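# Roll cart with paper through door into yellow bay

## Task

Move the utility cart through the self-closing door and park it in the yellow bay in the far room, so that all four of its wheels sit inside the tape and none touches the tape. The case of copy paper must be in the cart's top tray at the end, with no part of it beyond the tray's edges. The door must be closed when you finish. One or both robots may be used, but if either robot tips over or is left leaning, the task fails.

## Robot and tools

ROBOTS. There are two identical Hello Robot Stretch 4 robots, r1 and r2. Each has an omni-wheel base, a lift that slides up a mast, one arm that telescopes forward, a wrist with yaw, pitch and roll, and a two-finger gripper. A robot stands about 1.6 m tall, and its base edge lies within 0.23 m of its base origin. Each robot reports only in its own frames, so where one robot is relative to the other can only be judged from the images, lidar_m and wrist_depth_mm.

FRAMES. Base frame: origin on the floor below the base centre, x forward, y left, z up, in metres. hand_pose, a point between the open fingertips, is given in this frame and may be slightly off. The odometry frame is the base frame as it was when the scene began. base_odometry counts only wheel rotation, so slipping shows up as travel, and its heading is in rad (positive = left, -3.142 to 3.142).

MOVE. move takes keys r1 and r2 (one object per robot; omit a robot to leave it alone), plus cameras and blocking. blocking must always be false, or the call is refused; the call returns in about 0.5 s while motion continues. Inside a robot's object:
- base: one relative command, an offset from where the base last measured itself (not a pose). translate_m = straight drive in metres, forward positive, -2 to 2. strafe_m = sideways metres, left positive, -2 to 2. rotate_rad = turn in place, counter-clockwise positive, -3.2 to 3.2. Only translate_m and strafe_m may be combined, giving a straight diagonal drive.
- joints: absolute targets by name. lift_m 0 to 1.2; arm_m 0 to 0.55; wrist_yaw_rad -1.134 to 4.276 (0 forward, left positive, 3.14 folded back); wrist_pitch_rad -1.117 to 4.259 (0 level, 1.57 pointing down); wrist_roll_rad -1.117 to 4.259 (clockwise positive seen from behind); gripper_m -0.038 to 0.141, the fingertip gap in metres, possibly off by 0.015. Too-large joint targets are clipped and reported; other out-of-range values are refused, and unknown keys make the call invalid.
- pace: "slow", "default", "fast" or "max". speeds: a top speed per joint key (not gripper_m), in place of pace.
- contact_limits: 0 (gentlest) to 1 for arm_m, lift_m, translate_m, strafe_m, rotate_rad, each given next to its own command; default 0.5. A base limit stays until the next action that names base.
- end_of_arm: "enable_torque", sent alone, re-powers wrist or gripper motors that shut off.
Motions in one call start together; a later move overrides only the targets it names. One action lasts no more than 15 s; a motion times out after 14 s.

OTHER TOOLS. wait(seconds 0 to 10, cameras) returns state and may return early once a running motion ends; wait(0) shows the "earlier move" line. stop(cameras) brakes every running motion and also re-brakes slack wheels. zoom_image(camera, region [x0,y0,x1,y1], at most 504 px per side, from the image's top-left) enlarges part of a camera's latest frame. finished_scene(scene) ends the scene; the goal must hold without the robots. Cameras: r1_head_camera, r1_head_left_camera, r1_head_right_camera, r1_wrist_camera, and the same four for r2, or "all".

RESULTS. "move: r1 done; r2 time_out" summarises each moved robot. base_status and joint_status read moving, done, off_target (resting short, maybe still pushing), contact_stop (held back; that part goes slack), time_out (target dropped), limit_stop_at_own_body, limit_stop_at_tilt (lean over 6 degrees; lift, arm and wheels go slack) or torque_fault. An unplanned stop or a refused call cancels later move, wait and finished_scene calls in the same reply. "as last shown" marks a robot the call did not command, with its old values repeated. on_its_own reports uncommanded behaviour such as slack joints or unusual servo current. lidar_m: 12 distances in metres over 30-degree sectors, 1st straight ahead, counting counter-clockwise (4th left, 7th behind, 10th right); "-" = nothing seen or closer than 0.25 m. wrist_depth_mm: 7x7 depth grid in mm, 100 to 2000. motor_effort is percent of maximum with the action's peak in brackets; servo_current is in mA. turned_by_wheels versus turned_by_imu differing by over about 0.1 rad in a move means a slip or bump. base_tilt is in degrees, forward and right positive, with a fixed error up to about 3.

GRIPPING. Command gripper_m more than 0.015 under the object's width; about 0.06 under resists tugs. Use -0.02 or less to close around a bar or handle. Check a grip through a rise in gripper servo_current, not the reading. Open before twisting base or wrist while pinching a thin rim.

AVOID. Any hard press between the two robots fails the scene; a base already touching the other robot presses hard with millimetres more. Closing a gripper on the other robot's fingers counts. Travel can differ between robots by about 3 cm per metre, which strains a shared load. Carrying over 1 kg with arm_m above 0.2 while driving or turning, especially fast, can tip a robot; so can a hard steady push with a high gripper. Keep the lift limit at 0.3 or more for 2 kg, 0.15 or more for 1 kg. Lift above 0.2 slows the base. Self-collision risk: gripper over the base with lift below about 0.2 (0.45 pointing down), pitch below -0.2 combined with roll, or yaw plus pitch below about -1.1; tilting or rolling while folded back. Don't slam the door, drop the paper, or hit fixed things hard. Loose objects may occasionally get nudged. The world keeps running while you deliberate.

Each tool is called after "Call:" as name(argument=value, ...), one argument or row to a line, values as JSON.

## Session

Call:
move(
)

Scene clock: 0.00 s.
r1.base_odometry: x=+0.000 y=+0.000 heading=+0.000
r1.turned_by_wheels: +0.000
r1.turned_by_imu: +0.000
r1.base_tilt: forward=-1.6 right=+1.3
r1.lidar_m: 0.96 1.73 2.02 2.40 3.92 1.60 0.85 0.77 0.78 0.89 0.77 0.78
r1.base_status: not commanded
r1.joint_positions: lift_m=+0.124 arm_m=+0.000 wrist_yaw_rad=+3.194 wrist_pitch_rad=+0.002 wrist_roll_rad=+0.000 gripper_m=+0.056
r1.joint_status: not commanded
r1.measured_speeds: all 0
r1.motor_effort: lift_m=+19 arm_m=-4 wheel_0=-2 wheel_1=+1 wheel_2=+0
r1.servo_current: wrist_yaw_rad=59 wrist_pitch_rad=46 wrist_roll_rad=46 gripper_m=39
r1.hand_pose: x=-0.1216 y=+0.0722 z=+0.3019 quat_wxyz=(-0.026, -0.001, +0.000, +1.000) (m; r1's base frame)
r1.wrist_depth_mm: - 135 - - - - - / - 123 135 - - - - / - 121 191 - - - - / 110 136 194 - - - - / 137 - - - 1618 - - / 226 - 190 1098 188 1160 1118 / 224 163 750 798 768 768 759
r2.base_odometry: x=+0.000 y=+0.000 heading=+0.000
r2.turned_by_wheels: +0.000
r2.turned_by_imu: +0.000
r2.base_tilt: forward=-0.6 right=+0.1
r2.lidar_m: 1.29 1.32 1.58 2.33 2.36 2.78 1.41 1.41 2.77 2.39 2.42 1.48
r2.base_status: not commanded
r2.joint_positions: lift_m=+0.200 arm_m=+0.000 wrist_yaw_rad=+3.211 wrist_pitch_rad=+0.001 wrist_roll_rad=+0.000 gripper_m=+0.056
r2.joint_status: not commanded
r2.measured_speeds: all 0
r2.motor_effort: lift_m=+18 arm_m=-4 wheel_0=-1 wheel_1=+1 wheel_2=+1
r2.servo_current: wrist_yaw_rad=46 wrist_pitch_rad=39 wrist_roll_rad=52 gripper_m=52
r2.hand_pose: x=-0.1229 y=+0.0671 z=+0.3779 quat_wxyz=(-0.035, -0.001, +0.000, +0.999) (m; r2's base frame)
r2.wrist_depth_mm: - - 137 - - - - / - - 137 - - - - / - 109 138 - - - - / - 140 175 - - - - / 214 - - - - - - / 213 1281 196 1255 190 1336 1182 / 208 243 866 - - 854 878
pictures: r1_head_camera, r1_head_left_camera, r1_head_right_camera, r1_wrist_camera, r2_head_camera, r2_head_left_camera, r2_head_right_camera, r2_wrist_camera
Images, in order (width x height): r1_head_camera 420x560, r1_head_left_camera 420x672, r1_head_right_camera 420x672, r1_wrist_camera 616x392, r2_head_camera 420x560, r2_head_left_camera 420x672, r2_head_right_camera 420x672, r2_wrist_camera 616x392.

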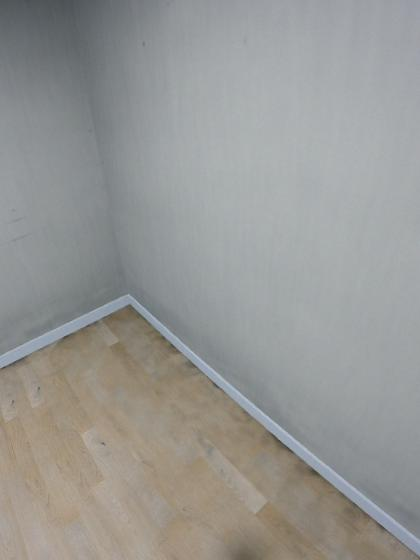

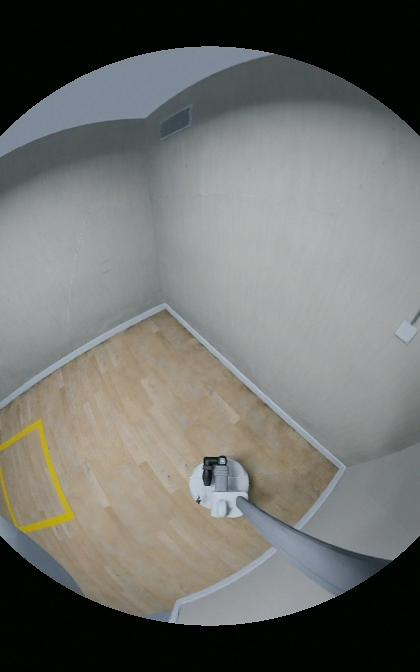

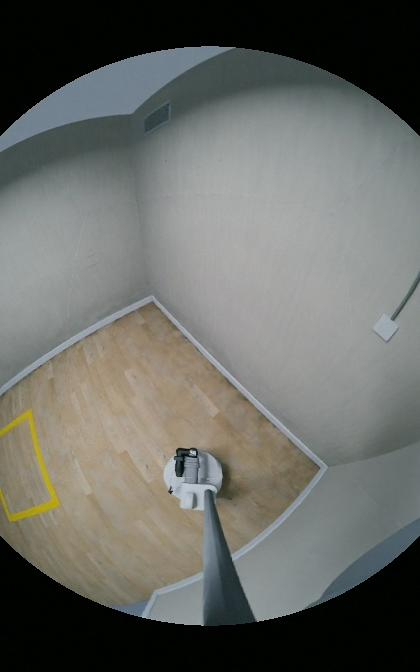

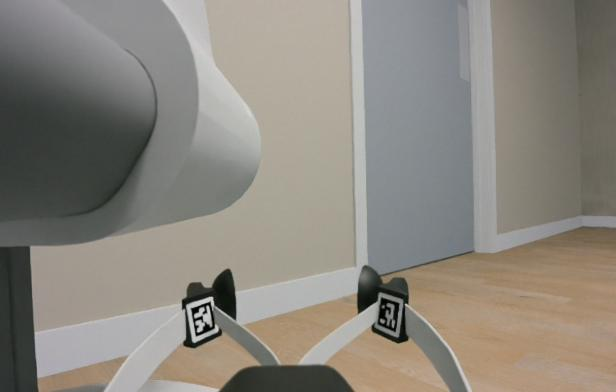

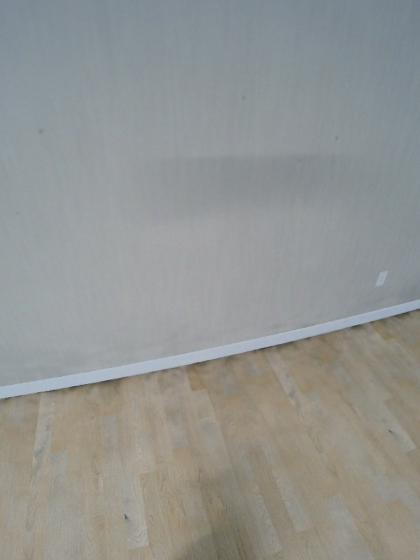

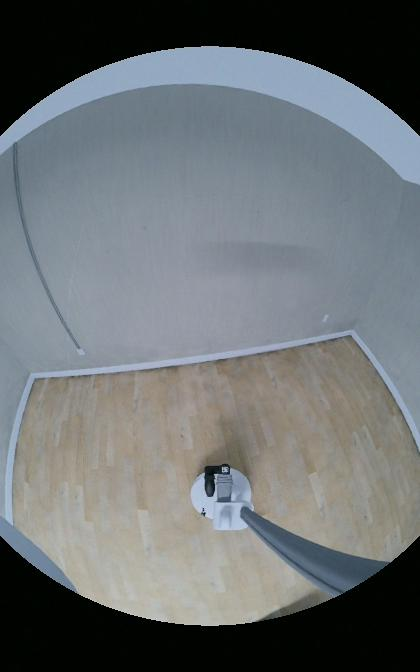

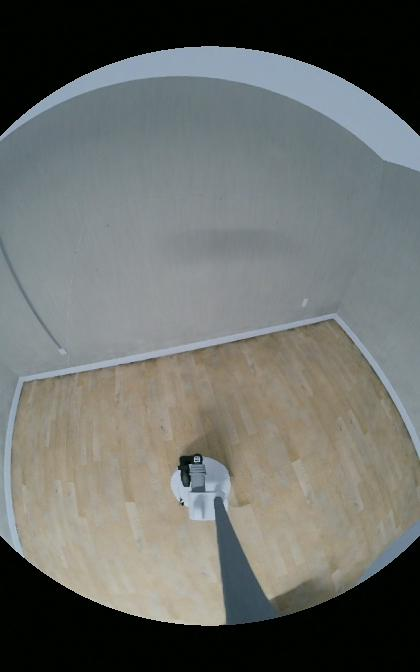

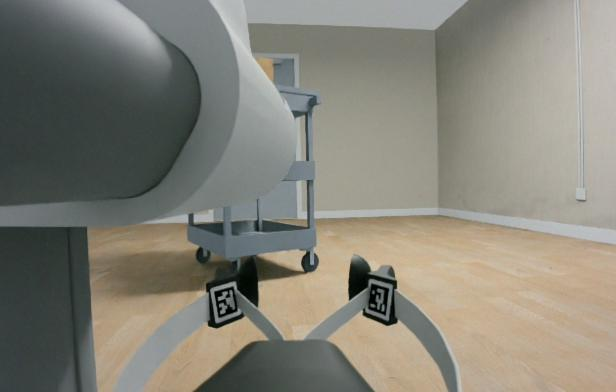

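Call:
move(
  r1={"base":{"rotate_rad":2.2},"joints":{"lift_m":0.3},"pace":"max"},
  r2={"base":{"rotate_rad":3.1},"joints":{"lift_m":0.69,"wrist_yaw_rad":0,"wrist_roll_rad":1.57,"gripper_m":0.12},"pace":"max"},
  blocking=false,
)

Call:
wait(
  seconds=1.7,
)

Call:
wait(
  seconds=1.7,
  cameras=["all"],
)

Scene clock: 9.13 s.
move: r1 moving; r2 moving
r1.base_odometry: x=+0.000 y=+0.000 heading=+0.506
r1.turned_by_wheels: +0.506
r1.turned_by_imu: +0.507
r1.base_tilt: forward=-1.6 right=+1.3
r1.lidar_m: 1.66 2.04 2.38 3.91 1.63 0.88 0.76 0.75 0.91 0.78 0.74 0.93
r1.base_status: rotate_rad moving
r1.joint_positions: lift_m=+0.244 arm_m=+0.000 wrist_yaw_rad=+3.194 wrist_pitch_rad=+0.002 wrist_roll_rad=+0.000 gripper_m=+0.056
r1.joint_status: lift_m moving
r1.measured_speeds: translate_m=+0.001 strafe_m=+0.000 rotate_rad=+1.951 lift_m=+0.352 arm_m=+0.000 wrist_yaw_rad=+0.000 wrist_pitch_rad=+0.000 wrist_roll_rad=+0.000
r1.motor_effort: lift_m=+24(29) arm_m=-4(4) wheel_0=-10(12) wheel_1=-9(10) wheel_2=-10(10)
r1.servo_current: wrist_yaw_rad=46(59) wrist_pitch_rad=39(52) wrist_roll_rad=33(65) gripper_m=39(46)
r1.hand_pose: x=-0.1216 y=+0.0722 z=+0.4212 quat_wxyz=(-0.026, -0.001, +0.000, +1.000) (m; r1's base frame)
r1.wrist_depth_mm: - 135 - - - - - / - 124 135 - - - - / - 121 193 - - - 1098 / 110 136 194 - - - 1118 / 137 - - - - - 1138 / 216 - 190 - 188 - 1138 / - 140 - 137 904 931 991
r2.base_odometry: x=+0.000 y=+0.000 heading=+0.505
r2.turned_by_wheels: +0.505
r2.turned_by_imu: +0.490
r2.base_tilt: forward=-0.7 right=+0.0
r2.lidar_m: 1.30 1.54 2.33 2.34 2.74 1.46 1.39 2.79 2.37 2.41 1.53 1.32
r2.base_status: rotate_rad moving
r2.joint_positions: lift_m=+0.327 arm_m=+0.000 wrist_yaw_rad=+2.557 wrist_pitch_rad=+0.001 wrist_roll_rad=+0.686 gripper_m=+0.075
r2.joint_status: lift_m moving; wrist_yaw_rad moving; wrist_roll_rad moving; gripper_m moving
r2.measured_speeds: translate_m=-0.001 strafe_m=+0.000 rotate_rad=+1.950 lift_m=+0.487 arm_m=+0.000 wrist_yaw_rad=-1.750 wrist_pitch_rad=+0.000 wrist_roll_rad=+1.820
r2.motor_effort: lift_m=+25(26) arm_m=-4(4) wheel_0=-6(12) wheel_1=-13(13) wheel_2=-15(15)
r2.servo_current: wrist_yaw_rad=124(124) wrist_pitch_rad=46(46) wrist_roll_rad=91(117) gripper_m=98(98)
r2.hand_pose: x=-0.0213 y=+0.2321 z=+0.5045 quat_wxyz=(+0.272, +0.096, +0.322, +0.902) (m; r2's base frame)
r2.wrist_depth_mm: - - - - - - - / - - - - - - - / - - - - - - 1661 / - - - - - 1661 1182 / - 1756 - - 1921 1229 917 / - - 190 - 190 931 759 / - - 1863 - 960 778 654
pictures: none

Scene clock: 10.43 s.
earlier move: r1 done; r2 moving
r1.base_odometry: x=+0.000 y=+0.000 heading=+2.200
r1.turned_by_wheels: +1.694
r1.turned_by_imu: +1.705
r1.base_tilt: forward=-1.6 right=+1.3
r1.lidar_m: 3.92 1.21 0.84 0.75 0.76 0.85 0.77 0.80 1.00 2.01 2.05 2.58
r1.base_status: done
r1.joint_positions: lift_m=+0.300 arm_m=+0.000 wrist_yaw_rad=+3.194 wrist_pitch_rad=+0.002 wrist_roll_rad=+0.000 gripper_m=+0.056
r1.joint_status: all done
r1.measured_speeds: all 0
r1.motor_effort: lift_m=+23(29) arm_m=-4(4) wheel_0=-1(12) wheel_1=+2(12) wheel_2=+2(13)
r1.servo_current: wrist_yaw_rad=52(65) wrist_pitch_rad=46(52) wrist_roll_rad=65(65) gripper_m=46(46)
r1.hand_pose: x=-0.1216 y=+0.0722 z=+0.4772 quat_wxyz=(-0.026, -0.001, +0.000, +1.000) (m; r1's base frame)
r1.wrist_depth_mm: - 135 - - - - - / - 123 135 - - - - / - 121 190 - - - - / 110 136 194 - - - - / 137 - - - - - - / 215 - 190 - 186 - - / - 141 - 137 - - -
r2.base_odometry: x=+0.000 y=+0.000 heading=+3.100
r2.turned_by_wheels: +2.595
r2.turned_by_imu: +2.527
r2.base_tilt: forward=-0.7 right=+0.1
r2.lidar_m: 1.48 1.40 2.85 2.39 2.40 1.54 1.31 1.32 1.50 2.33 2.33 2.69
r2.base_status: rotate_rad moving
r2.joint_positions: lift_m=+0.690 arm_m=+0.000 wrist_yaw_rad=+0.307 wrist_pitch_rad=+0.001 wrist_roll_rad=+1.568 gripper_m=+0.120
r2.joint_status: lift_m moving; wrist_yaw_rad moving; wrist_roll_rad moving; the others done
r2.measured_speeds: translate_m=+0.000 strafe_m=+0.000 rotate_rad=+0.000 lift_m=+0.000 arm_m=+0.000 wrist_yaw_rad=-1.726 wrist_pitch_rad=+0.000 wrist_roll_rad=+0.000
r2.motor_effort: lift_m=+20(26) arm_m=-4(4) wheel_0=-2(13) wheel_1=+3(13) wheel_2=+0(18)
r2.servo_current: wrist_yaw_rad=104(124) wrist_pitch_rad=39(46) wrist_roll_rad=26(117) gripper_m=46(98)
r2.hand_pose: x=+0.4723 y=+0.0038 z=+0.8677 quat_wxyz=(+0.700, +0.698, +0.108, +0.108) (m; r2's base frame)
r2.wrist_depth_mm: - - - - - 1708 1182 / - - - - - 1756 1205 / - - - - - 1576 1205 / - - - 1499 1863 1430 1205 / - - - 1499 1576 1537 1229 / - - 199 - 214 1499 1229 / - - - - - 1756 1229
wait: 1.30 of 1.7 s (r1 has come to rest)
pictures: none

Scene clock: 11.00 s.
earlier move: r2 done
r1.base_odometry: x=+0.000 y=+0.000 heading=+2.200
r1.turned_by_wheels: +0.000
r1.turned_by_imu: +0.000
r1.base_tilt: forward=-1.6 right=+1.2
r1.lidar_m: 3.91 1.25 0.82 0.71 0.75 0.84 0.76 0.79 1.03 2.02 2.04 2.58
r1.base_status: done
r1.joint_positions: lift_m=+0.300 arm_m=+0.000 wrist_yaw_rad=+3.194 wrist_pitch_rad=+0.002 wrist_roll_rad=+0.000 gripper_m=+0.056
r1.joint_status: all done
r1.measured_speeds: all 0
r1.motor_effort: lift_m=+23(29) arm_m=-4(4) wheel_0=-1(12) wheel_1=+2(12) wheel_2=+2(13)
r1.servo_current: wrist_yaw_rad=46(65) wrist_pitch_rad=39(52) wrist_roll_rad=59(65) gripper_m=46(52)
r1.hand_pose: x=-0.1216 y=+0.0722 z=+0.4772 quat_wxyz=(-0.026, -0.001, +0.000, +1.000) (m; r1's base frame)
r1.wrist_depth_mm: - 135 - - - - - / - 122 135 - - - - / - 121 190 - - - - / 110 136 195 - - - - / 137 - - - - - - / 216 - 190 - 187 - - / - 140 - 137 - - -
r2.base_odometry: x=+0.000 y=+0.000 heading=+3.100
r2.turned_by_wheels: +0.000
r2.turned_by_imu: +0.000
r2.base_tilt: forward=-0.7 right=+0.1
r2.lidar_m: 1.45 1.39 2.87 2.39 2.39 1.60 1.31 1.30 1.53 2.33 2.34 2.68
r2.base_status: done
r2.joint_positions: lift_m=+0.690 arm_m=+0.000 wrist_yaw_rad=+0.003 wrist_pitch_rad=+0.001 wrist_roll_rad=+1.568 gripper_m=+0.120
r2.joint_status: all done
r2.measured_speeds: all 0
r2.motor_effort: lift_m=+20(26) arm_m=-4(4) wheel_0=-1(13) wheel_1=+2(13) wheel_2=+0(18)
r2.servo_current: wrist_yaw_rad=33(124) wrist_pitch_rad=39(46) wrist_roll_rad=52(117) gripper_m=52(98)
r2.hand_pose: x=+0.4596 y=-0.0866 z=+0.8677 quat_wxyz=(+0.708, +0.706, +0.001, +0.001) (m; r2's base frame)
r2.wrist_depth_mm: - - - - - 1756 1182 / - - - - - 1708 1182 / - - - - - 1756 1205 / - - - - - 1756 1205 / - - - - - 1618 1182 / - - 198 1308 197 1336 1205 / - - - - - - 1229
wait: 0.57 of 1.7 s (r2 has come to rest)
pictures: r1_head_camera, r1_head_left_camera, r1_head_right_camera, r1_wrist_camera, r2_head_camera, r2_head_left_camera, r2_head_right_camera, r2_wrist_camera
Images, in order (width x height): r1_head_camera 420x560, r1_head_left_camera 420x672, r1_head_right_camera 420x672, r1_wrist_camera 616x392, r2_head_camera 420x560, r2_head_left_camera 420x672, r2_head_right_camera 420x672, r2_wrist_camera 616x392.

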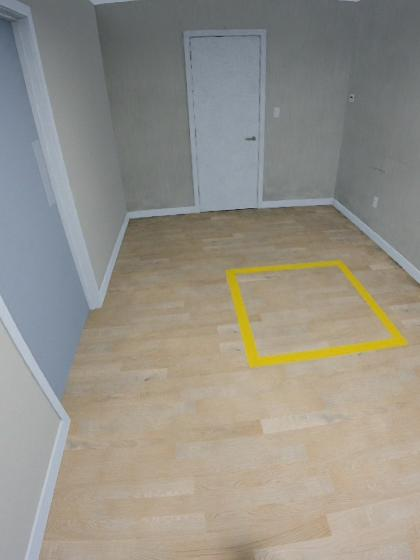

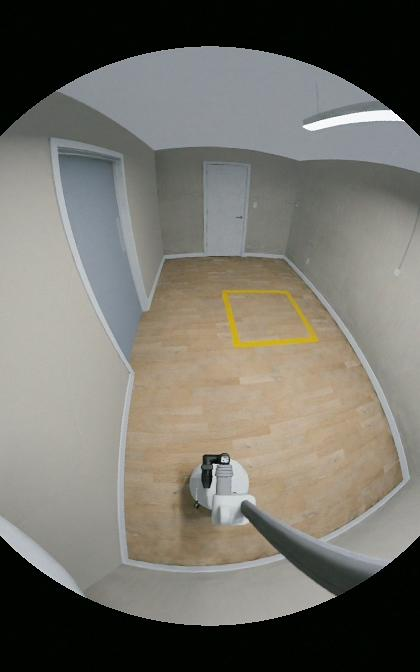

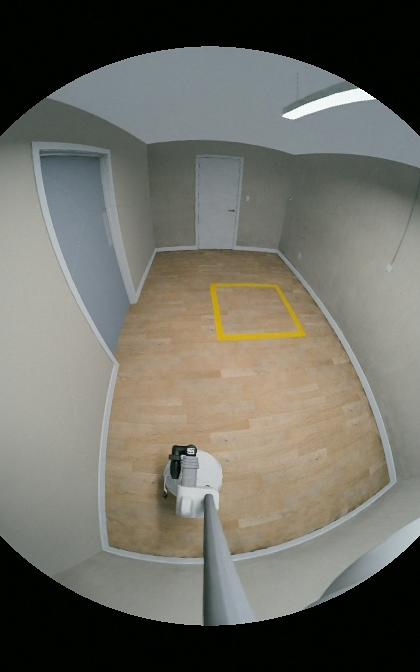

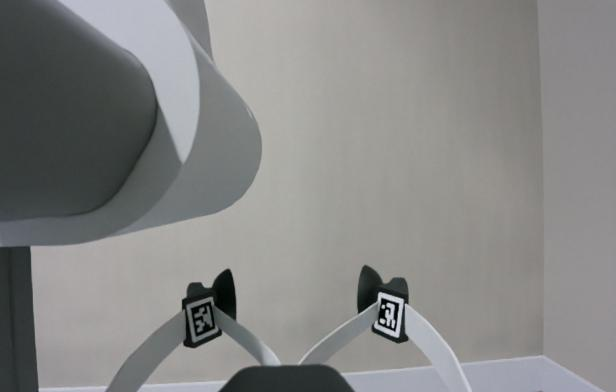

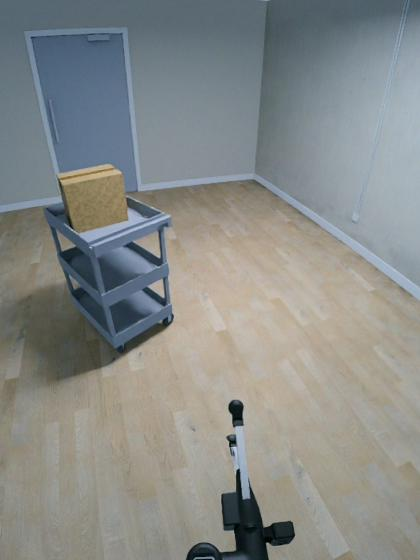

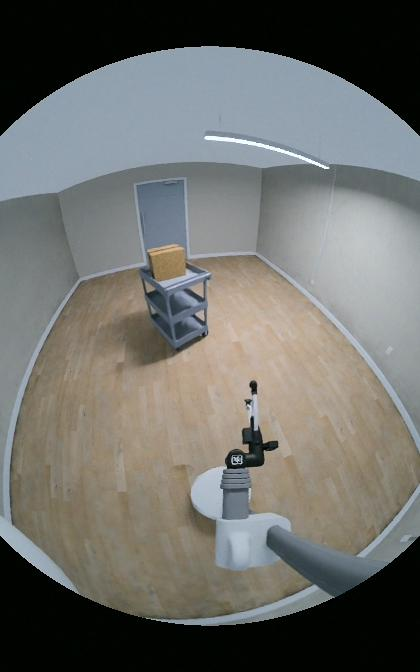

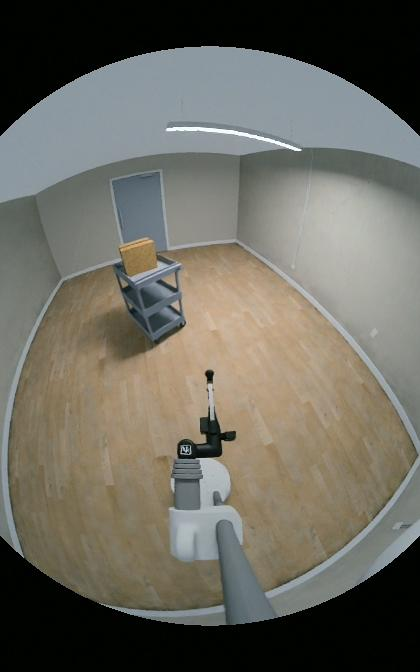

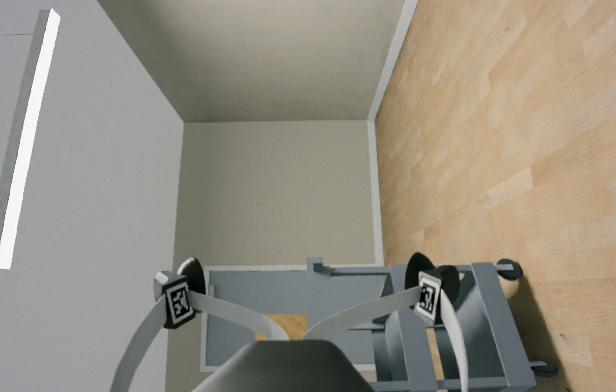

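Call:
move(
  r1={"base":{"translate_m":1.49,"strafe_m":0.14},"pace":"max"},
  blocking=false,
)

Call:
zoom_image(
  camera="r2_head_camera",
  region=[20, 150, 200, 360],
)

Call:
wait(
  seconds=5,
)

Call:
move(
  r1={"base":{"rotate_rad":1.67},"pace":"max"},
  blocking=false,
)

Call:
wait(
  seconds=2,
)

Call:
wait(
  seconds=0.2,
  cameras=["r1_head_camera","r1_head_right_camera"],
)

Scene clock: 30.77 s.
move: r1 moving
r1.base_odometry: x=-0.040 y=+0.045 heading=+2.200
r1.turned_by_wheels: +0.000
r1.turned_by_imu: +0.000
r1.base_tilt: forward=-1.6 right=+1.3
r1.lidar_m: 3.85 1.25 0.83 0.74 0.76 0.92 0.82 0.86 1.09 2.01 2.06 2.61
r1.base_status: translate_m moving; strafe_m moving
r1.joint_positions: lift_m=+0.300 arm_m=+0.000 wrist_yaw_rad=+3.194 wrist_pitch_rad=+0.002 wrist_roll_rad=+0.000 gripper_m=+0.056
r1.joint_status: not commanded
r1.measured_speeds: translate_m=+0.231 strafe_m=+0.022 rotate_rad=+0.000 lift_m=+0.000 arm_m=+0.000 wrist_yaw_rad=+0.000 wrist_pitch_rad=+0.000 wrist_roll_rad=+0.000
r1.motor_effort: lift_m=+23(23) arm_m=-4(4) wheel_0=+6(8) wheel_1=+9(10) wheel_2=-12(13)
r1.servo_current: wrist_yaw_rad=52(59) wrist_pitch_rad=46(46) wrist_roll_rad=39(65) gripper_m=39(46)
r1.hand_pose: x=-0.1216 y=+0.0722 z=+0.4772 quat_wxyz=(-0.026, -0.001, +0.000, +1.000) (m; r1's base frame)
r1.wrist_depth_mm: - 133 133 - - - - / - 112 133 - - - - / - 115 136 - - - - / - 134 187 - - - - / 206 - - - - - - / 213 - 190 - 188 - - / 217 140 - 137 - - -
r2: as last shown
r2.lidar_m: 1.46 1.38 2.88 2.40 2.41 1.56 1.31 1.30 1.53 2.34 2.33 2.67
r2.motor_effort: lift_m=+20(20) arm_m=-4(4) wheel_0=-1(1) wheel_1=+2(2) wheel_2=+0(0)
r2.servo_current: wrist_yaw_rad=52(52) wrist_pitch_rad=39(46) wrist_roll_rad=39(59) gripper_m=46(52)
r2.wrist_depth_mm: - - - - - 1708 1160 / - - - - - 1708 1182 / - - - - - 1756 1205 / - - - - - 1756 1229 / - - - - - 1661 1205 / - - 198 1308 198 1366 1205 / - - - - - - 1182
pictures: none

Scaled by 2.400 from the camera's 420x560 image, which has a finer 1200x1600 frame.
This view is cut from an older image: the scene may have changed since it was taken.

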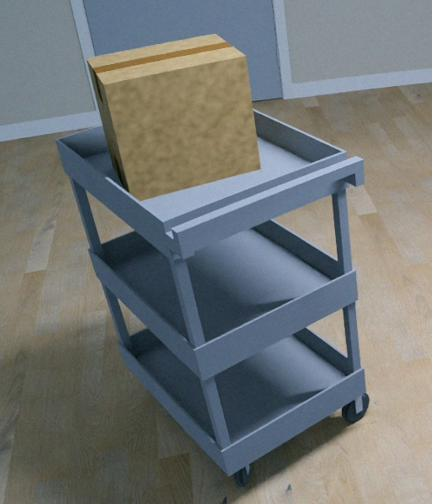

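Scene clock: 34.47 s.
earlier move: r1 done
r1.base_odometry: x=-0.991 y=+1.122 heading=+2.200
r1.turned_by_wheels: +0.000
r1.turned_by_imu: +0.001
r1.base_tilt: forward=-1.6 right=+1.2
r1.lidar_m: 2.42 1.33 0.94 0.86 0.89 1.05 2.27 2.33 2.19 1.98 2.00 2.54
r1.base_status: done
r1.joint_positions: lift_m=+0.300 arm_m=+0.000 wrist_yaw_rad=+3.194 wrist_pitch_rad=+0.002 wrist_roll_rad=+0.000 gripper_m=+0.056
r1.joint_status: not commanded
r1.measured_speeds: all 0
r1.motor_effort: lift_m=+23(23) arm_m=-4(4) wheel_0=+1(10) wheel_1=-1(11) wheel_2=+1(15)
r1.servo_current: wrist_yaw_rad=65(78) wrist_pitch_rad=46(52) wrist_roll_rad=46(72) gripper_m=46(52)
r1.hand_pose: x=-0.1216 y=+0.0722 z=+0.4772 quat_wxyz=(-0.026, -0.001, +0.000, +1.000) (m; r1's base frame)
r1.wrist_depth_mm: - 135 - - - - - / - 124 146 - - - - / - 121 191 - - - - / 111 136 207 - - - - / 216 - - - - - - / 1464 1863 193 1756 187 - - / 1098 1098 1118 154 1160 1025 -
r2.base_odometry: x=+0.000 y=+0.000 heading=+3.100
r2.turned_by_wheels: +0.000
r2.turned_by_imu: +0.001
r2.base_tilt: forward=-0.7 right=+0.1
r2.lidar_m: 1.46 1.40 2.83 2.37 2.39 1.55 1.31 1.30 1.51 2.35 2.33 2.66
r2.base_status: not commanded
r2.joint_positions: lift_m=+0.690 arm_m=+0.000 wrist_yaw_rad=+0.003 wrist_pitch_rad=+0.001 wrist_roll_rad=+1.568 gripper_m=+0.120
r2.joint_status: not commanded
r2.measured_speeds: all 0
r2.motor_effort: lift_m=+20(20) arm_m=-4(5) wheel_0=-1(1) wheel_1=+2(2) wheel_2=+0(0)
r2.servo_current: wrist_yaw_rad=52(59) wrist_pitch_rad=39(46) wrist_roll_rad=52(59) gripper_m=52(59)
r2.hand_pose: x=+0.4596 y=-0.0866 z=+0.8677 quat_wxyz=(+0.708, +0.706, +0.001, +0.001) (m; r2's base frame)
r2.wrist_depth_mm: - - - - - 1708 1205 / - - - - - 1661 1182 / - - - - - 1756 1229 / - - - - - 1808 1229 / - - - - - 1661 1205 / - - 198 1336 198 1366 1205 / - - - - - - 1182
wait: 3.70 of 5 s (r1 has come to rest)
pictures: none

Scene clock: 34.97 s.
move: r1 moving
r1.base_odometry: x=-0.991 y=+1.122 heading=+2.669
r1.turned_by_wheels: +0.468
r1.turned_by_imu: +0.469
r1.base_tilt: forward=-1.6 right=+1.2
r1.lidar_m: 1.45 0.97 0.87 0.88 0.99 1.90 2.27 2.23 2.00 2.03 2.46 2.42
r1.base_status: rotate_rad moving
r1.joint_positions: lift_m=+0.300 arm_m=+0.000 wrist_yaw_rad=+3.194 wrist_pitch_rad=+0.002 wrist_roll_rad=+0.000 gripper_m=+0.056
r1.joint_status: not commanded
r1.measured_speeds: translate_m=-0.001 strafe_m=+0.000 rotate_rad=+1.803 lift_m=+0.000 arm_m=+0.000 wrist_yaw_rad=+0.000 wrist_pitch_rad=+0.000 wrist_roll_rad=+0.000
r1.motor_effort: lift_m=+23(23) arm_m=-4(4) wheel_0=-12(12) wheel_1=-9(10) wheel_2=-11(11)
r1.servo_current: wrist_yaw_rad=39(59) wrist_pitch_rad=39(52) wrist_roll_rad=52(59) gripper_m=39(46)
r1.hand_pose: x=-0.1216 y=+0.0722 z=+0.4772 quat_wxyz=(-0.026, -0.001, +0.000, +1.000) (m; r1's base frame)
r1.wrist_depth_mm: - 135 - - - - - / - 123 147 - - - - / - 121 192 - - - - / 110 135 207 - - - - / 217 - - - - - - / 1499 1863 193 1756 187 1661 1618 / 1118 1098 1098 153 1138 1138 1182
r2: as last shown
r2.turned_by_imu: +0.000
r2.lidar_m: 1.42 1.39 2.86 2.38 2.41 1.57 1.31 1.30 1.48 2.34 2.34 2.67
r2.motor_effort: lift_m=+20(20) arm_m=-4(4) wheel_0=-1(1) wheel_1=+2(2) wheel_2=+0(0)
r2.servo_current: wrist_yaw_rad=39(52) wrist_pitch_rad=39(46) wrist_roll_rad=46(59) gripper_m=46(59)
r2.wrist_depth_mm: - - - - - 1661 1205 / - - - - - 1708 1182 / - - - - - 1756 1182 / - - - - - 1756 1205 / - - - - - 1661 1205 / - - 199 1308 198 1336 1229 / - - - - - - 1229
pictures: none

Scene clock: 36.10 s.
earlier move: r1 done
r1.base_odometry: x=-0.991 y=+1.122 heading=-2.413
r1.turned_by_wheels: +1.202
r1.turned_by_imu: +1.210
r1.base_tilt: forward=-1.6 right=+1.2
r1.lidar_m: 0.85 0.90 1.12 2.25 2.35 2.08 1.98 2.05 2.54 2.44 1.20 0.93
r1.base_status: done
r1.joint_positions: lift_m=+0.300 arm_m=+0.000 wrist_yaw_rad=+3.194 wrist_pitch_rad=+0.002 wrist_roll_rad=+0.000 gripper_m=+0.056
r1.joint_status: not commanded
r1.measured_speeds: all 0
r1.motor_effort: lift_m=+23(23) arm_m=-4(4) wheel_0=-2(12) wheel_1=+1(12) wheel_2=+2(12)
r1.servo_current: wrist_yaw_rad=39(59) wrist_pitch_rad=46(52) wrist_roll_rad=33(65) gripper_m=46(46)
r1.hand_pose: x=-0.1216 y=+0.0722 z=+0.4772 quat_wxyz=(-0.026, -0.001, +0.000, +1.000) (m; r1's base frame)
r1.wrist_depth_mm: - 135 - - - - - / - 123 145 - - - - / - 121 190 - - - - / 110 135 205 - - - - / 216 - - - - - - / 227 1863 193 1756 188 1708 1661 / 1098 1118 1138 143 1182 1118 1205
r2.base_odometry: x=+0.000 y=+0.000 heading=+3.100
r2.turned_by_wheels: +0.000
r2.turned_by_imu: +0.000
r2.base_tilt: forward=-0.7 right=+0.1
r2.lidar_m: 1.46 1.38 2.88 2.41 2.39 1.57 1.32 1.30 1.52 2.35 2.34 2.70
r2.base_status: not commanded
r2.joint_positions: lift_m=+0.690 arm_m=+0.000 wrist_yaw_rad=+0.003 wrist_pitch_rad=+0.001 wrist_roll_rad=+1.568 gripper_m=+0.120
r2.joint_status: not commanded
r2.measured_speeds: all 0
r2.motor_effort: lift_m=+20(20) arm_m=-4(5) wheel_0=-1(1) wheel_1=+2(2) wheel_2=+0(0)
r2.servo_current: wrist_yaw_rad=52(59) wrist_pitch_rad=39(46) wrist_roll_rad=46(59) gripper_m=46(59)
r2.hand_pose: x=+0.4596 y=-0.0866 z=+0.8677 quat_wxyz=(+0.708, +0.706, +0.001, +0.001) (m; r2's base frame)
r2.wrist_depth_mm: - - - - - 1708 1182 / - - - - - 1756 1205 / - - - - - 1756 1205 / - - - - - 1756 1205 / - - - - - 1708 1205 / - - 198 1308 198 1336 1182 / - - - - - - 1205
wait: 1.13 of 2 s (r1 has come to rest)
pictures: none

Scene clock: 36.30 s.
r1.base_odometry: x=-0.991 y=+1.122 heading=-2.413
r1.turned_by_wheels: +0.000
r1.turned_by_imu: +0.000
r1.base_tilt: forward=-1.6 right=+1.3
r1.lidar_m: 0.88 0.89 1.11 2.23 2.34 2.07 1.98 2.08 2.54 2.46 1.19 0.93
r1.base_status: done
r1.joint_positions: lift_m=+0.300 arm_m=+0.000 wrist_yaw_rad=+3.194 wrist_pitch_rad=+0.002 wrist_roll_rad=+0.000 gripper_m=+0.056
r1.joint_status: not commanded
r1.measured_speeds: all 0
r1.motor_effort: lift_m=+23(23) arm_m=-4(4) wheel_0=-2(12) wheel_1=+1(12) wheel_2=+2(12)
r1.servo_current: wrist_yaw_rad=46(59) wrist_pitch_rad=46(52) wrist_roll_rad=33(65) gripper_m=39(46)
r1.hand_pose: x=-0.1216 y=+0.0722 z=+0.4772 quat_wxyz=(-0.026, -0.001, +0.000, +1.000) (m; r1's base frame)
r1.wrist_depth_mm: - 135 - - - - - / - 122 145 - - - - / - 121 191 - - - - / 110 136 205 - - - - / 216 - - - - - - / 227 1756 193 1756 187 1708 1618 / 1138 1098 1138 143 1160 1118 1182
r2.base_odometry: x=+0.000 y=+0.000 heading=+3.100
r2.turned_by_wheels: +0.000
r2.turned_by_imu: +0.000
r2.base_tilt: forward=-0.6 right=+0.1
r2.lidar_m: 1.47 1.37 2.85 2.40 2.37 1.56 1.32 1.31 1.50 2.34 2.33 2.68
r2.base_status: not commanded
r2.joint_positions: lift_m=+0.690 arm_m=+0.000 wrist_yaw_rad=+0.003 wrist_pitch_rad=+0.001 wrist_roll_rad=+1.568 gripper_m=+0.120
r2.joint_status: not commanded
r2.measured_speeds: all 0
r2.motor_effort: lift_m=+20(20) arm_m=-4(5) wheel_0=-1(1) wheel_1=+2(2) wheel_2=+0(0)
r2.servo_current: wrist_yaw_rad=33(59) wrist_pitch_rad=39(46) wrist_roll_rad=59(59) gripper_m=52(59)
r2.hand_pose: x=+0.4596 y=-0.0866 z=+0.8677 quat_wxyz=(+0.708, +0.706, +0.001, +0.001) (m; r2's base frame)
r2.wrist_depth_mm: - - - - - 1708 1205 / - - - - - 1756 1182 / - - - - - 1756 1182 / - - - - - 1708 1229 / - - - - - 1661 1205 / - - 199 1308 198 1336 1205 / - - - - - - 1205
wait: 0.20 s; no rest
pictures: r1_head_camera, r1_head_right_camera
Images, in order (width x height): r1_head_camera 420x560, r1_head_right_camera 420x672.

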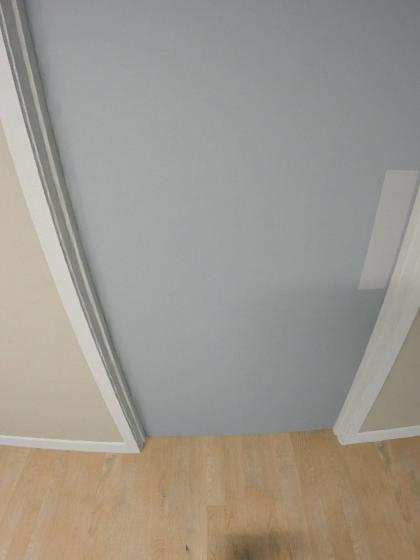

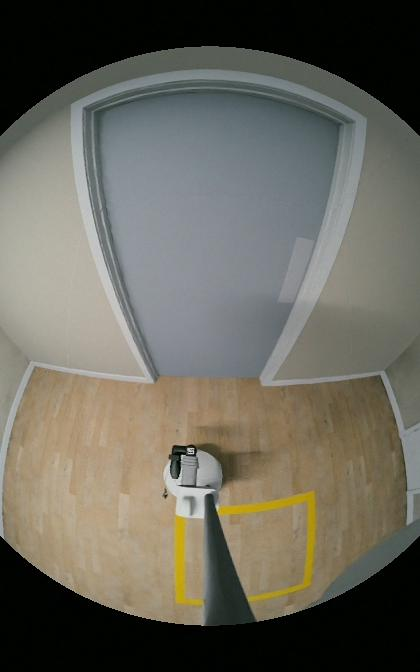

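Call:
move(
  r1={"base":{"rotate_rad":0.04}},
  r2={"base":{"translate_m":0.8,"strafe_m":-0.05}},
  blocking=false,
)

Call:
wait(
  seconds=1,
)

Call:
move(
  r1={"base":{"strafe_m":-0.2,"translate_m":0.45}},
  blocking=false,
)

Call:
wait(
  seconds=3,
)

Call:
move(
  r2={"base":{"rotate_rad":0.75}},
  blocking=false,
)

Call:
wait(
  seconds=2,
)

Call:
wait(
  seconds=0.3,
  cameras=["r1_head_camera","r1_head_right_camera","r2_head_camera","r2_wrist_camera"],
)

Scene clock: 51.47 s.
move: r1 moving; r2 moving
r1.base_odometry: x=-0.991 y=+1.122 heading=-2.373
r1.turned_by_wheels: +0.039
r1.turned_by_imu: +0.040
r1.base_tilt: forward=-1.6 right=+1.3
r1.lidar_m: 0.87 0.88 1.16 2.26 2.34 2.05 1.97 2.12 2.55 2.45 1.08 0.89
r1.base_status: rotate_rad moving
r1.joint_positions: lift_m=+0.300 arm_m=+0.000 wrist_yaw_rad=+3.194 wrist_pitch_rad=+0.002 wrist_roll_rad=+0.000 gripper_m=+0.056
r1.joint_status: not commanded
r1.measured_speeds: all 0
r1.motor_effort: lift_m=+23(23) arm_m=-4(4) wheel_0=-2(6) wheel_1=-1(5) wheel_2=-2(5)
r1.servo_current: wrist_yaw_rad=59(59) wrist_pitch_rad=46(46) wrist_roll_rad=52(59) gripper_m=46(46)
r1.hand_pose: x=-0.1216 y=+0.0722 z=+0.4772 quat_wxyz=(-0.026, -0.001, +0.000, +1.000) (m; r1's base frame)
r1.wrist_depth_mm: - 135 - - - - - / - 123 145 - - - - / - 121 191 - - - - / 110 136 205 - - - - / 216 - - - - - - / 227 1808 194 1863 187 1756 1618 / 1118 1098 1118 153 1182 1118 1160
r2.base_odometry: x=-0.031 y=+0.003 heading=+3.100
r2.turned_by_wheels: +0.000
r2.turned_by_imu: +0.001
r2.base_tilt: forward=-0.7 right=+0.1
r2.lidar_m: 1.45 1.36 2.85 2.41 2.41 1.61 1.35 1.35 1.57 2.30 2.31 2.67
r2.base_status: translate_m moving; strafe_m moving
r2.joint_positions: lift_m=+0.690 arm_m=+0.000 wrist_yaw_rad=+0.003 wrist_pitch_rad=+0.001 wrist_roll_rad=+1.568 gripper_m=+0.120
r2.joint_status: not commanded
r2.measured_speeds: translate_m=+0.121 strafe_m=-0.009 rotate_rad=-0.003 lift_m=+0.000 arm_m=+0.000 wrist_yaw_rad=+0.000 wrist_pitch_rad=+0.000 wrist_roll_rad=+0.000
r2.motor_effort: lift_m=+20(20) arm_m=-4(4) wheel_0=+4(9) wheel_1=+6(8) wheel_2=-12(13)
r2.servo_current: wrist_yaw_rad=46(59) wrist_pitch_rad=39(46) wrist_roll_rad=52(59) gripper_m=52(52)
r2.hand_pose: x=+0.4596 y=-0.0866 z=+0.8677 quat_wxyz=(+0.708, +0.706, +0.001, +0.001) (m; r2's base frame)
r2.wrist_depth_mm: - - - - - 1756 1182 / - - - - - 1756 1182 / - - - - - 1756 1205 / - - - - - 1756 1205 / - - - - - 1756 1205 / - - 198 1281 198 1336 1205 / - - - - - - 1182
pictures: none

Scene clock: 51.53 s.
earlier move: r1 done; r2 moving
r1.base_odometry: x=-0.991 y=+1.122 heading=-2.373
r1.turned_by_wheels: +0.000
r1.turned_by_imu: +0.000
r1.base_tilt: forward=-1.6 right=+1.3
r1.lidar_m: 0.85 0.90 1.17 2.24 2.38 2.06 1.96 2.10 2.53 2.43 1.12 0.93
r1.base_status: done
r1.joint_positions: lift_m=+0.300 arm_m=+0.000 wrist_yaw_rad=+3.194 wrist_pitch_rad=+0.002 wrist_roll_rad=+0.000 gripper_m=+0.056
r1.joint_status: not commanded
r1.measured_speeds: all 0
r1.motor_effort: lift_m=+23(23) arm_m=-4(4) wheel_0=-2(6) wheel_1=-3(5) wheel_2=-2(5)
r1.servo_current: wrist_yaw_rad=52(59) wrist_pitch_rad=39(46) wrist_roll_rad=59(59) gripper_m=39(46)
r1.hand_pose: x=-0.1216 y=+0.0722 z=+0.4772 quat_wxyz=(-0.026, -0.001, +0.000, +1.000) (m; r1's base frame)
r1.wrist_depth_mm: - 135 - - - - - / - 122 145 - - - - / - 121 190 - - - - / 110 136 206 - - - - / 216 - - - - - - / 229 1863 194 1921 187 1708 1618 / 1118 1118 1138 153 1182 1138 1205
r2.base_odometry: x=-0.040 y=+0.004 heading=+3.100
r2.turned_by_wheels: +0.000
r2.turned_by_imu: +0.000
r2.base_tilt: forward=-0.7 right=+0.1
r2.lidar_m: 1.42 1.35 2.84 2.41 2.41 1.57 1.34 1.34 1.53 2.33 2.33 2.67
r2.base_status: translate_m moving; strafe_m moving
r2.joint_positions: lift_m=+0.690 arm_m=+0.000 wrist_yaw_rad=+0.003 wrist_pitch_rad=+0.001 wrist_roll_rad=+1.568 gripper_m=+0.120
r2.joint_status: not commanded
r2.measured_speeds: translate_m=+0.141 strafe_m=-0.007 rotate_rad=+0.002 lift_m=+0.000 arm_m=+0.000 wrist_yaw_rad=+0.000 wrist_pitch_rad=+0.000 wrist_roll_rad=+0.000
r2.motor_effort: lift_m=+20(20) arm_m=-4(4) wheel_0=+9(9) wheel_1=+8(8) wheel_2=-13(13)
r2.servo_current: wrist_yaw_rad=46(59) wrist_pitch_rad=39(46) wrist_roll_rad=52(59) gripper_m=46(52)
r2.hand_pose: x=+0.4596 y=-0.0866 z=+0.8677 quat_wxyz=(+0.708, +0.706, +0.001, +0.001) (m; r2's base frame)
r2.wrist_depth_mm: - - - - - 1708 1182 / - - - - - 1708 1182 / - - - - - 1756 1205 / - - - - - 1756 1229 / - - - - - 1661 1205 / - - 198 1281 200 1308 1205 / - - - - - - 1160
wait: 0.07 of 1 s (r1 has come to rest)
pictures: none

Scene clock: 52.03 s.
earlier move: r2 moving
move: r1 moving
r1.base_odometry: x=-1.023 y=+1.110 heading=-2.373
r1.turned_by_wheels: +0.000
r1.turned_by_imu: +0.000
r1.base_tilt: forward=-1.6 right=+1.3
r1.lidar_m: 0.84 0.88 1.13 2.26 2.36 2.08 2.01 2.11 2.52 2.43 1.08 0.88
r1.base_status: translate_m moving; strafe_m moving
r1.joint_positions: lift_m=+0.300 arm_m=+0.000 wrist_yaw_rad=+3.194 wrist_pitch_rad=+0.002 wrist_roll_rad=+0.000 gripper_m=+0.056
r1.joint_status: not commanded
r1.measured_speeds: translate_m=+0.120 strafe_m=-0.054 rotate_rad=+0.003 lift_m=+0.000 arm_m=+0.000 wrist_yaw_rad=+0.000 wrist_pitch_rad=+0.000 wrist_roll_rad=+0.000
r1.motor_effort: lift_m=+23(23) arm_m=-4(4) wheel_0=+11(11) wheel_1=+2(3) wheel_2=-8(9)
r1.servo_current: wrist_yaw_rad=52(65) wrist_pitch_rad=33(46) wrist_roll_rad=46(72) gripper_m=46(46)
r1.hand_pose: x=-0.1216 y=+0.0722 z=+0.4772 quat_wxyz=(-0.026, -0.001, +0.000, +1.000) (m; r1's base frame)
r1.wrist_depth_mm: - 135 - - - - - / - 122 146 - - - - / - 121 191 - - - - / 110 136 205 - - - - / 216 - - - - - - / 1537 1808 194 1756 187 1708 1576 / 1078 1118 1118 153 1160 1138 1160
r2.base_odometry: x=-0.142 y=+0.015 heading=+3.100
r2.turned_by_wheels: +0.000
r2.turned_by_imu: +0.000
r2.base_tilt: forward=-0.7 right=+0.1
r2.lidar_m: 1.35 1.26 2.90 2.44 2.45 1.70 1.46 1.45 1.68 2.29 2.29 2.66
r2.base_status: translate_m moving; strafe_m moving
r2.joint_positions: lift_m=+0.690 arm_m=+0.000 wrist_yaw_rad=+0.003 wrist_pitch_rad=+0.001 wrist_roll_rad=+1.568 gripper_m=+0.120
r2.joint_status: not commanded
r2.measured_speeds: translate_m=+0.262 strafe_m=-0.016 rotate_rad=+0.001 lift_m=+0.000 arm_m=+0.000 wrist_yaw_rad=+0.000 wrist_pitch_rad=+0.000 wrist_roll_rad=+0.000
r2.motor_effort: lift_m=+20(20) arm_m=-4(4) wheel_0=+9(11) wheel_1=+8(8) wheel_2=-13(14)
r2.servo_current: wrist_yaw_rad=52(52) wrist_pitch_rad=46(46) wrist_roll_rad=46(52) gripper_m=52(59)
r2.hand_pose: x=+0.4596 y=-0.0866 z=+0.8677 quat_wxyz=(+0.708, +0.706, +0.001, +0.001) (m; r2's base frame)
r2.wrist_depth_mm: - - - - - 1708 1182 / - - - - - 1756 1205 / - - - - - 1756 1205 / - - - - - 1756 1229 / - - - - - 1661 1182 / - - 199 1229 195 1205 1205 / - - - - - - 1160
pictures: none

Scene clock: 54.57 s.
earlier move: r1 done; r2 moving
r1.base_odometry: x=-1.453 y=+0.953 heading=-2.373
r1.turned_by_wheels: +0.000
r1.turned_by_imu: -0.001
r1.base_tilt: forward=-1.6 right=+1.3
r1.lidar_m: 0.41 0.45 0.64 1.49 2.56 2.52 2.43 2.56 2.36 1.41 0.54 0.45
r1.base_status: done
r1.joint_positions: lift_m=+0.300 arm_m=+0.000 wrist_yaw_rad=+3.194 wrist_pitch_rad=+0.002 wrist_roll_rad=+0.000 gripper_m=+0.056
r1.joint_status: not commanded
r1.measured_speeds: all 0
r1.motor_effort: lift_m=+23(23) arm_m=-4(4) wheel_0=+0(11) wheel_1=+2(6) wheel_2=+2(10)
r1.servo_current: wrist_yaw_rad=52(65) wrist_pitch_rad=39(52) wrist_roll_rad=52(72) gripper_m=46(46)
r1.hand_pose: x=-0.1216 y=+0.0722 z=+0.4772 quat_wxyz=(-0.026, -0.001, +0.000, +1.000) (m; r1's base frame)
r1.wrist_depth_mm: - 135 - - - - - / - 123 146 - - - - / - 121 191 - - - - / 110 136 206 - - - - / 216 - - - - - - / 1537 1756 193 1708 187 1708 1618 / 1118 1138 1098 153 1098 1118 1182
r2.base_odometry: x=-0.789 y=+0.082 heading=+3.100
r2.turned_by_wheels: +0.000
r2.turned_by_imu: +0.001
r2.base_tilt: forward=-0.7 right=+0.1
r2.lidar_m: 0.80 0.72 3.16 2.64 2.65 2.42 2.05 2.04 2.36 2.07 2.06 2.37
r2.base_status: translate_m moving; strafe_m moving
r2.joint_positions: lift_m=+0.690 arm_m=+0.000 wrist_yaw_rad=+0.003 wrist_pitch_rad=+0.001 wrist_roll_rad=+1.568 gripper_m=+0.120
r2.joint_status: not commanded
r2.measured_speeds: translate_m=+0.071 strafe_m=-0.004 rotate_rad=-0.002 lift_m=+0.000 arm_m=+0.000 wrist_yaw_rad=+0.000 wrist_pitch_rad=+0.000 wrist_roll_rad=+0.000
r2.motor_effort: lift_m=+20(20) arm_m=-4(5) wheel_0=+3(11) wheel_1=+3(8) wheel_2=-4(14)
r2.servo_current: wrist_yaw_rad=52(59) wrist_pitch_rad=39(46) wrist_roll_rad=39(59) gripper_m=52(59)
r2.hand_pose: x=+0.4596 y=-0.0866 z=+0.8677 quat_wxyz=(+0.708, +0.706, +0.001, +0.001) (m; r2's base frame)
r2.wrist_depth_mm: - - - - - 1708 1182 / - - - - - 1708 1182 / - - - - - 1756 1205 / - - - - - 1756 1229 / - - - - - 1661 1205 / - - 198 - 213 1576 1229 / - - - - - 1756 1205
wait: 2.53 of 3 s (r1 has come to rest)
pictures: none

Scene clock: 55.07 s.
earlier move: r2 done
move: r2 moving
r1: as last shown
r1.turned_by_imu: +0.000
r1.base_tilt: forward=-1.6 right=+1.2
r1.lidar_m: 0.42 0.44 0.61 1.47 2.55 2.52 2.42 2.57 2.34 1.37 0.53 0.44
r1.motor_effort: lift_m=+23(23) arm_m=-4(4) wheel_0=+0(1) wheel_1=+1(2) wheel_2=+2(2)
r1.servo_current: wrist_yaw_rad=65(65) wrist_pitch_rad=39(46) wrist_roll_rad=39(65) gripper_m=39(46)
r1.wrist_depth_mm: - 135 - - - - - / - 123 146 - - - - / - 121 191 - - - - / 110 136 205 - - - - / 216 - - - - - - / 1464 1808 194 1756 187 1661 1661 / 1098 1118 1118 153 1098 1138 1182
r2.base_odometry: x=-0.797 y=+0.083 heading=-2.931
r2.turned_by_wheels: +0.252
r2.turned_by_imu: +0.245
r2.base_tilt: forward=-0.7 right=+0.1
r2.lidar_m: 0.74 0.71 2.80 2.65 2.74 2.20 2.07 2.14 2.17 2.05 2.13 2.84
r2.base_status: rotate_rad moving
r2.joint_positions: lift_m=+0.690 arm_m=+0.000 wrist_yaw_rad=+0.003 wrist_pitch_rad=+0.001 wrist_roll_rad=+1.568 gripper_m=+0.120
r2.joint_status: not commanded
r2.measured_speeds: translate_m=-0.001 strafe_m=-0.002 rotate_rad=+0.976 lift_m=+0.000 arm_m=+0.000 wrist_yaw_rad=+0.000 wrist_pitch_rad=+0.000 wrist_roll_rad=+0.000
r2.motor_effort: lift_m=+20(20) arm_m=-4(4) wheel_0=-10(10) wheel_1=-9(10) wheel_2=-11(11)
r2.servo_current: wrist_yaw_rad=52(52) wrist_pitch_rad=39(46) wrist_roll_rad=52(59) gripper_m=52(52)
r2.hand_pose: x=+0.4596 y=-0.0867 z=+0.8677 quat_wxyz=(+0.708, +0.706, +0.001, +0.001) (m; r2's base frame)
r2.wrist_depth_mm: - - - - - 1708 1182 / - - - - - 1708 1182 / - - - - - 1756 1182 / - - - - - 1756 1205 / - - - - - 1576 1229 / - - 199 640 195 627 854 / - - - - - - -
pictures: none

Scene clock: 56.10 s.
earlier move: r2 done
r1.base_odometry: x=-1.453 y=+0.953 heading=-2.373
r1.turned_by_wheels: +0.000
r1.turned_by_imu: +0.000
r1.base_tilt: forward=-1.6 right=+1.3
r1.lidar_m: 0.40 0.43 0.61 1.49 2.54 2.53 2.42 2.58 2.33 1.41 0.53 0.45
r1.base_status: not commanded
r1.joint_positions: lift_m=+0.300 arm_m=+0.000 wrist_yaw_rad=+3.194 wrist_pitch_rad=+0.002 wrist_roll_rad=+0.000 gripper_m=+0.056
r1.joint_status: not commanded
r1.measured_speeds: all 0
r1.motor_effort: lift_m=+23(23) arm_m=-4(4) wheel_0=+0(1) wheel_1=+2(2) wheel_2=+2(2)
r1.servo_current: wrist_yaw_rad=46(65) wrist_pitch_rad=39(46) wrist_roll_rad=59(65) gripper_m=33(46)
r1.hand_pose: x=-0.1216 y=+0.0722 z=+0.4772 quat_wxyz=(-0.026, -0.001, +0.000, +1.000) (m; r1's base frame)
r1.wrist_depth_mm: - 135 - - - - - / - 123 146 - - - - / - 121 191 - - - - / 110 135 206 - - - - / 217 - - - - - - / 1430 1808 193 1756 187 1708 1708 / 1098 1078 1118 154 1078 1118 1205
r2.base_odometry: x=-0.797 y=+0.083 heading=-2.434
r2.turned_by_wheels: +0.497
r2.turned_by_imu: +0.485
r2.base_tilt: forward=-0.7 right=+0.0
r2.lidar_m: 0.70 2.83 2.64 2.69 2.18 2.03 2.14 2.21 2.07 2.12 2.77 0.74
r2.base_status: done
r2.joint_positions: lift_m=+0.690 arm_m=+0.000 wrist_yaw_rad=+0.003 wrist_pitch_rad=+0.001 wrist_roll_rad=+1.568 gripper_m=+0.120
r2.joint_status: not commanded
r2.measured_speeds: all 0
r2.motor_effort: lift_m=+20(20) arm_m=-4(4) wheel_0=-1(10) wheel_1=-3(10) wheel_2=-3(12)
r2.servo_current: wrist_yaw_rad=52(52) wrist_pitch_rad=46(46) wrist_roll_rad=39(59) gripper_m=46(59)
r2.hand_pose: x=+0.4596 y=-0.0867 z=+0.8677 quat_wxyz=(+0.708, +0.706, +0.001, +0.001) (m; r2's base frame)
r2.wrist_depth_mm: - - - 539 - 715 544 / - - - 732 - 778 544 / - - 768 741 1138 - 539 / - - 788 544 1138 - 549 / - - - 554 1042 - 549 / - - 198 492 197 1464 1205 / - - - - - 1708 1205
wait: 1.03 of 2 s (r2 has come to rest)
pictures: none

Scene clock: 56.40 s.
r1.base_odometry: x=-1.453 y=+0.953 heading=-2.373
r1.turned_by_wheels: +0.000
r1.turned_by_imu: +0.000
r1.base_tilt: forward=-1.6 right=+1.3
r1.lidar_m: 0.41 0.43 0.62 1.50 2.56 2.53 2.43 2.55 2.34 1.40 0.52 0.45
r1.base_status: not commanded
r1.joint_positions: lift_m=+0.300 arm_m=+0.000 wrist_yaw_rad=+3.194 wrist_pitch_rad=+0.002 wrist_roll_rad=+0.000 gripper_m=+0.056
r1.joint_status: not commanded
r1.measured_speeds: all 0
r1.motor_effort: lift_m=+23(23) arm_m=-4(4) wheel_0=+1(1) wheel_1=+2(2) wheel_2=+2(2)
r1.servo_current: wrist_yaw_rad=39(65) wrist_pitch_rad=39(46) wrist_roll_rad=52(65) gripper_m=39(46)
r1.hand_pose: x=-0.1216 y=+0.0722 z=+0.4772 quat_wxyz=(-0.026, -0.001, +0.000, +1.000) (m; r1's base frame)
r1.wrist_depth_mm: - 135 - - - - - / - 123 146 - - - - / - 121 192 - - - - / 110 135 206 - - - - / 216 - - - - - - / 1464 1808 193 1808 187 1708 1618 / 1098 1118 1098 154 1078 1138 1182
r2.base_odometry: x=-0.797 y=+0.083 heading=-2.434
r2.turned_by_wheels: +0.000
r2.turned_by_imu: +0.000
r2.base_tilt: forward=-0.7 right=+0.1
r2.lidar_m: 0.73 2.84 2.67 2.71 2.21 2.06 2.13 2.22 2.04 2.10 2.75 0.74
r2.base_status: done
r2.joint_positions: lift_m=+0.690 arm_m=+0.000 wrist_yaw_rad=+0.003 wrist_pitch_rad=+0.001 wrist_roll_rad=+1.568 gripper_m=+0.120
r2.joint_status: not commanded
r2.measured_speeds: all 0
r2.motor_effort: lift_m=+20(20) arm_m=-4(4) wheel_0=-2(10) wheel_1=-3(10) wheel_2=-3(12)
r2.servo_current: wrist_yaw_rad=46(52) wrist_pitch_rad=39(46) wrist_roll_rad=33(59) gripper_m=46(59)
r2.hand_pose: x=+0.4596 y=-0.0867 z=+0.8677 quat_wxyz=(+0.708, +0.706, +0.001, +0.001) (m; r2's base frame)
r2.wrist_depth_mm: - - - 544 - 723 544 / - - - 741 - 788 544 / - - 768 750 1138 - 544 / - - 798 544 1138 - 549 / - - - 549 1078 - 554 / - - 197 496 198 1397 1205 / - - - - - 1756 1205
wait: 0.30 s; at rest by 0.27 s
pictures: r1_head_camera, r1_head_right_camera, r2_head_camera, r2_wrist_camera
Images, in order (width x height): r1_head_camera 420x560, r1_head_right_camera 420x672, r2_head_camera 420x560, r2_wrist_camera 616x392.

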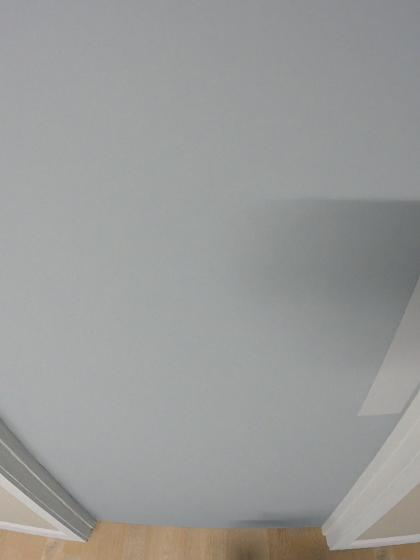

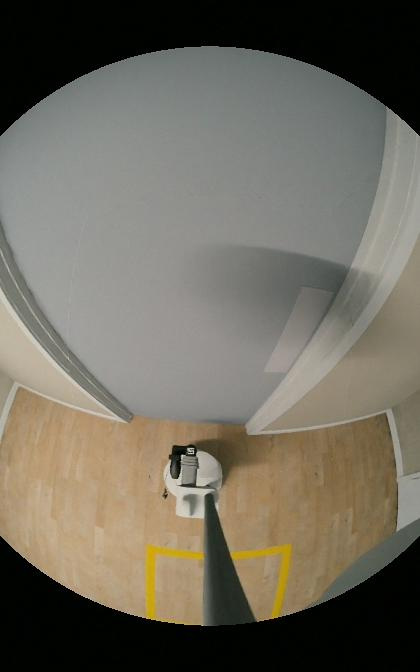

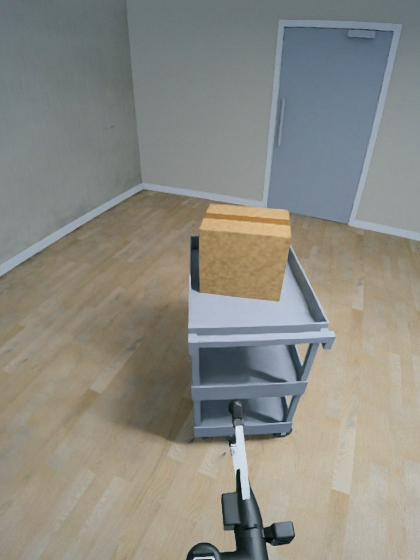

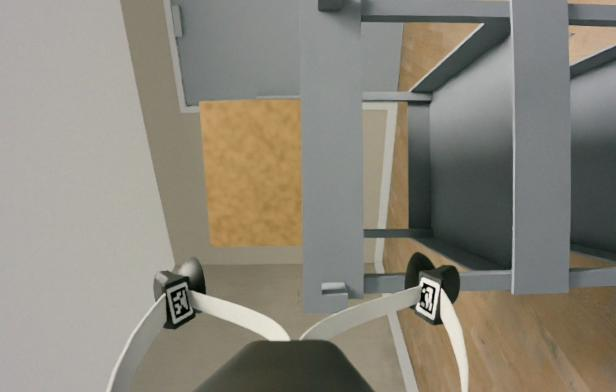

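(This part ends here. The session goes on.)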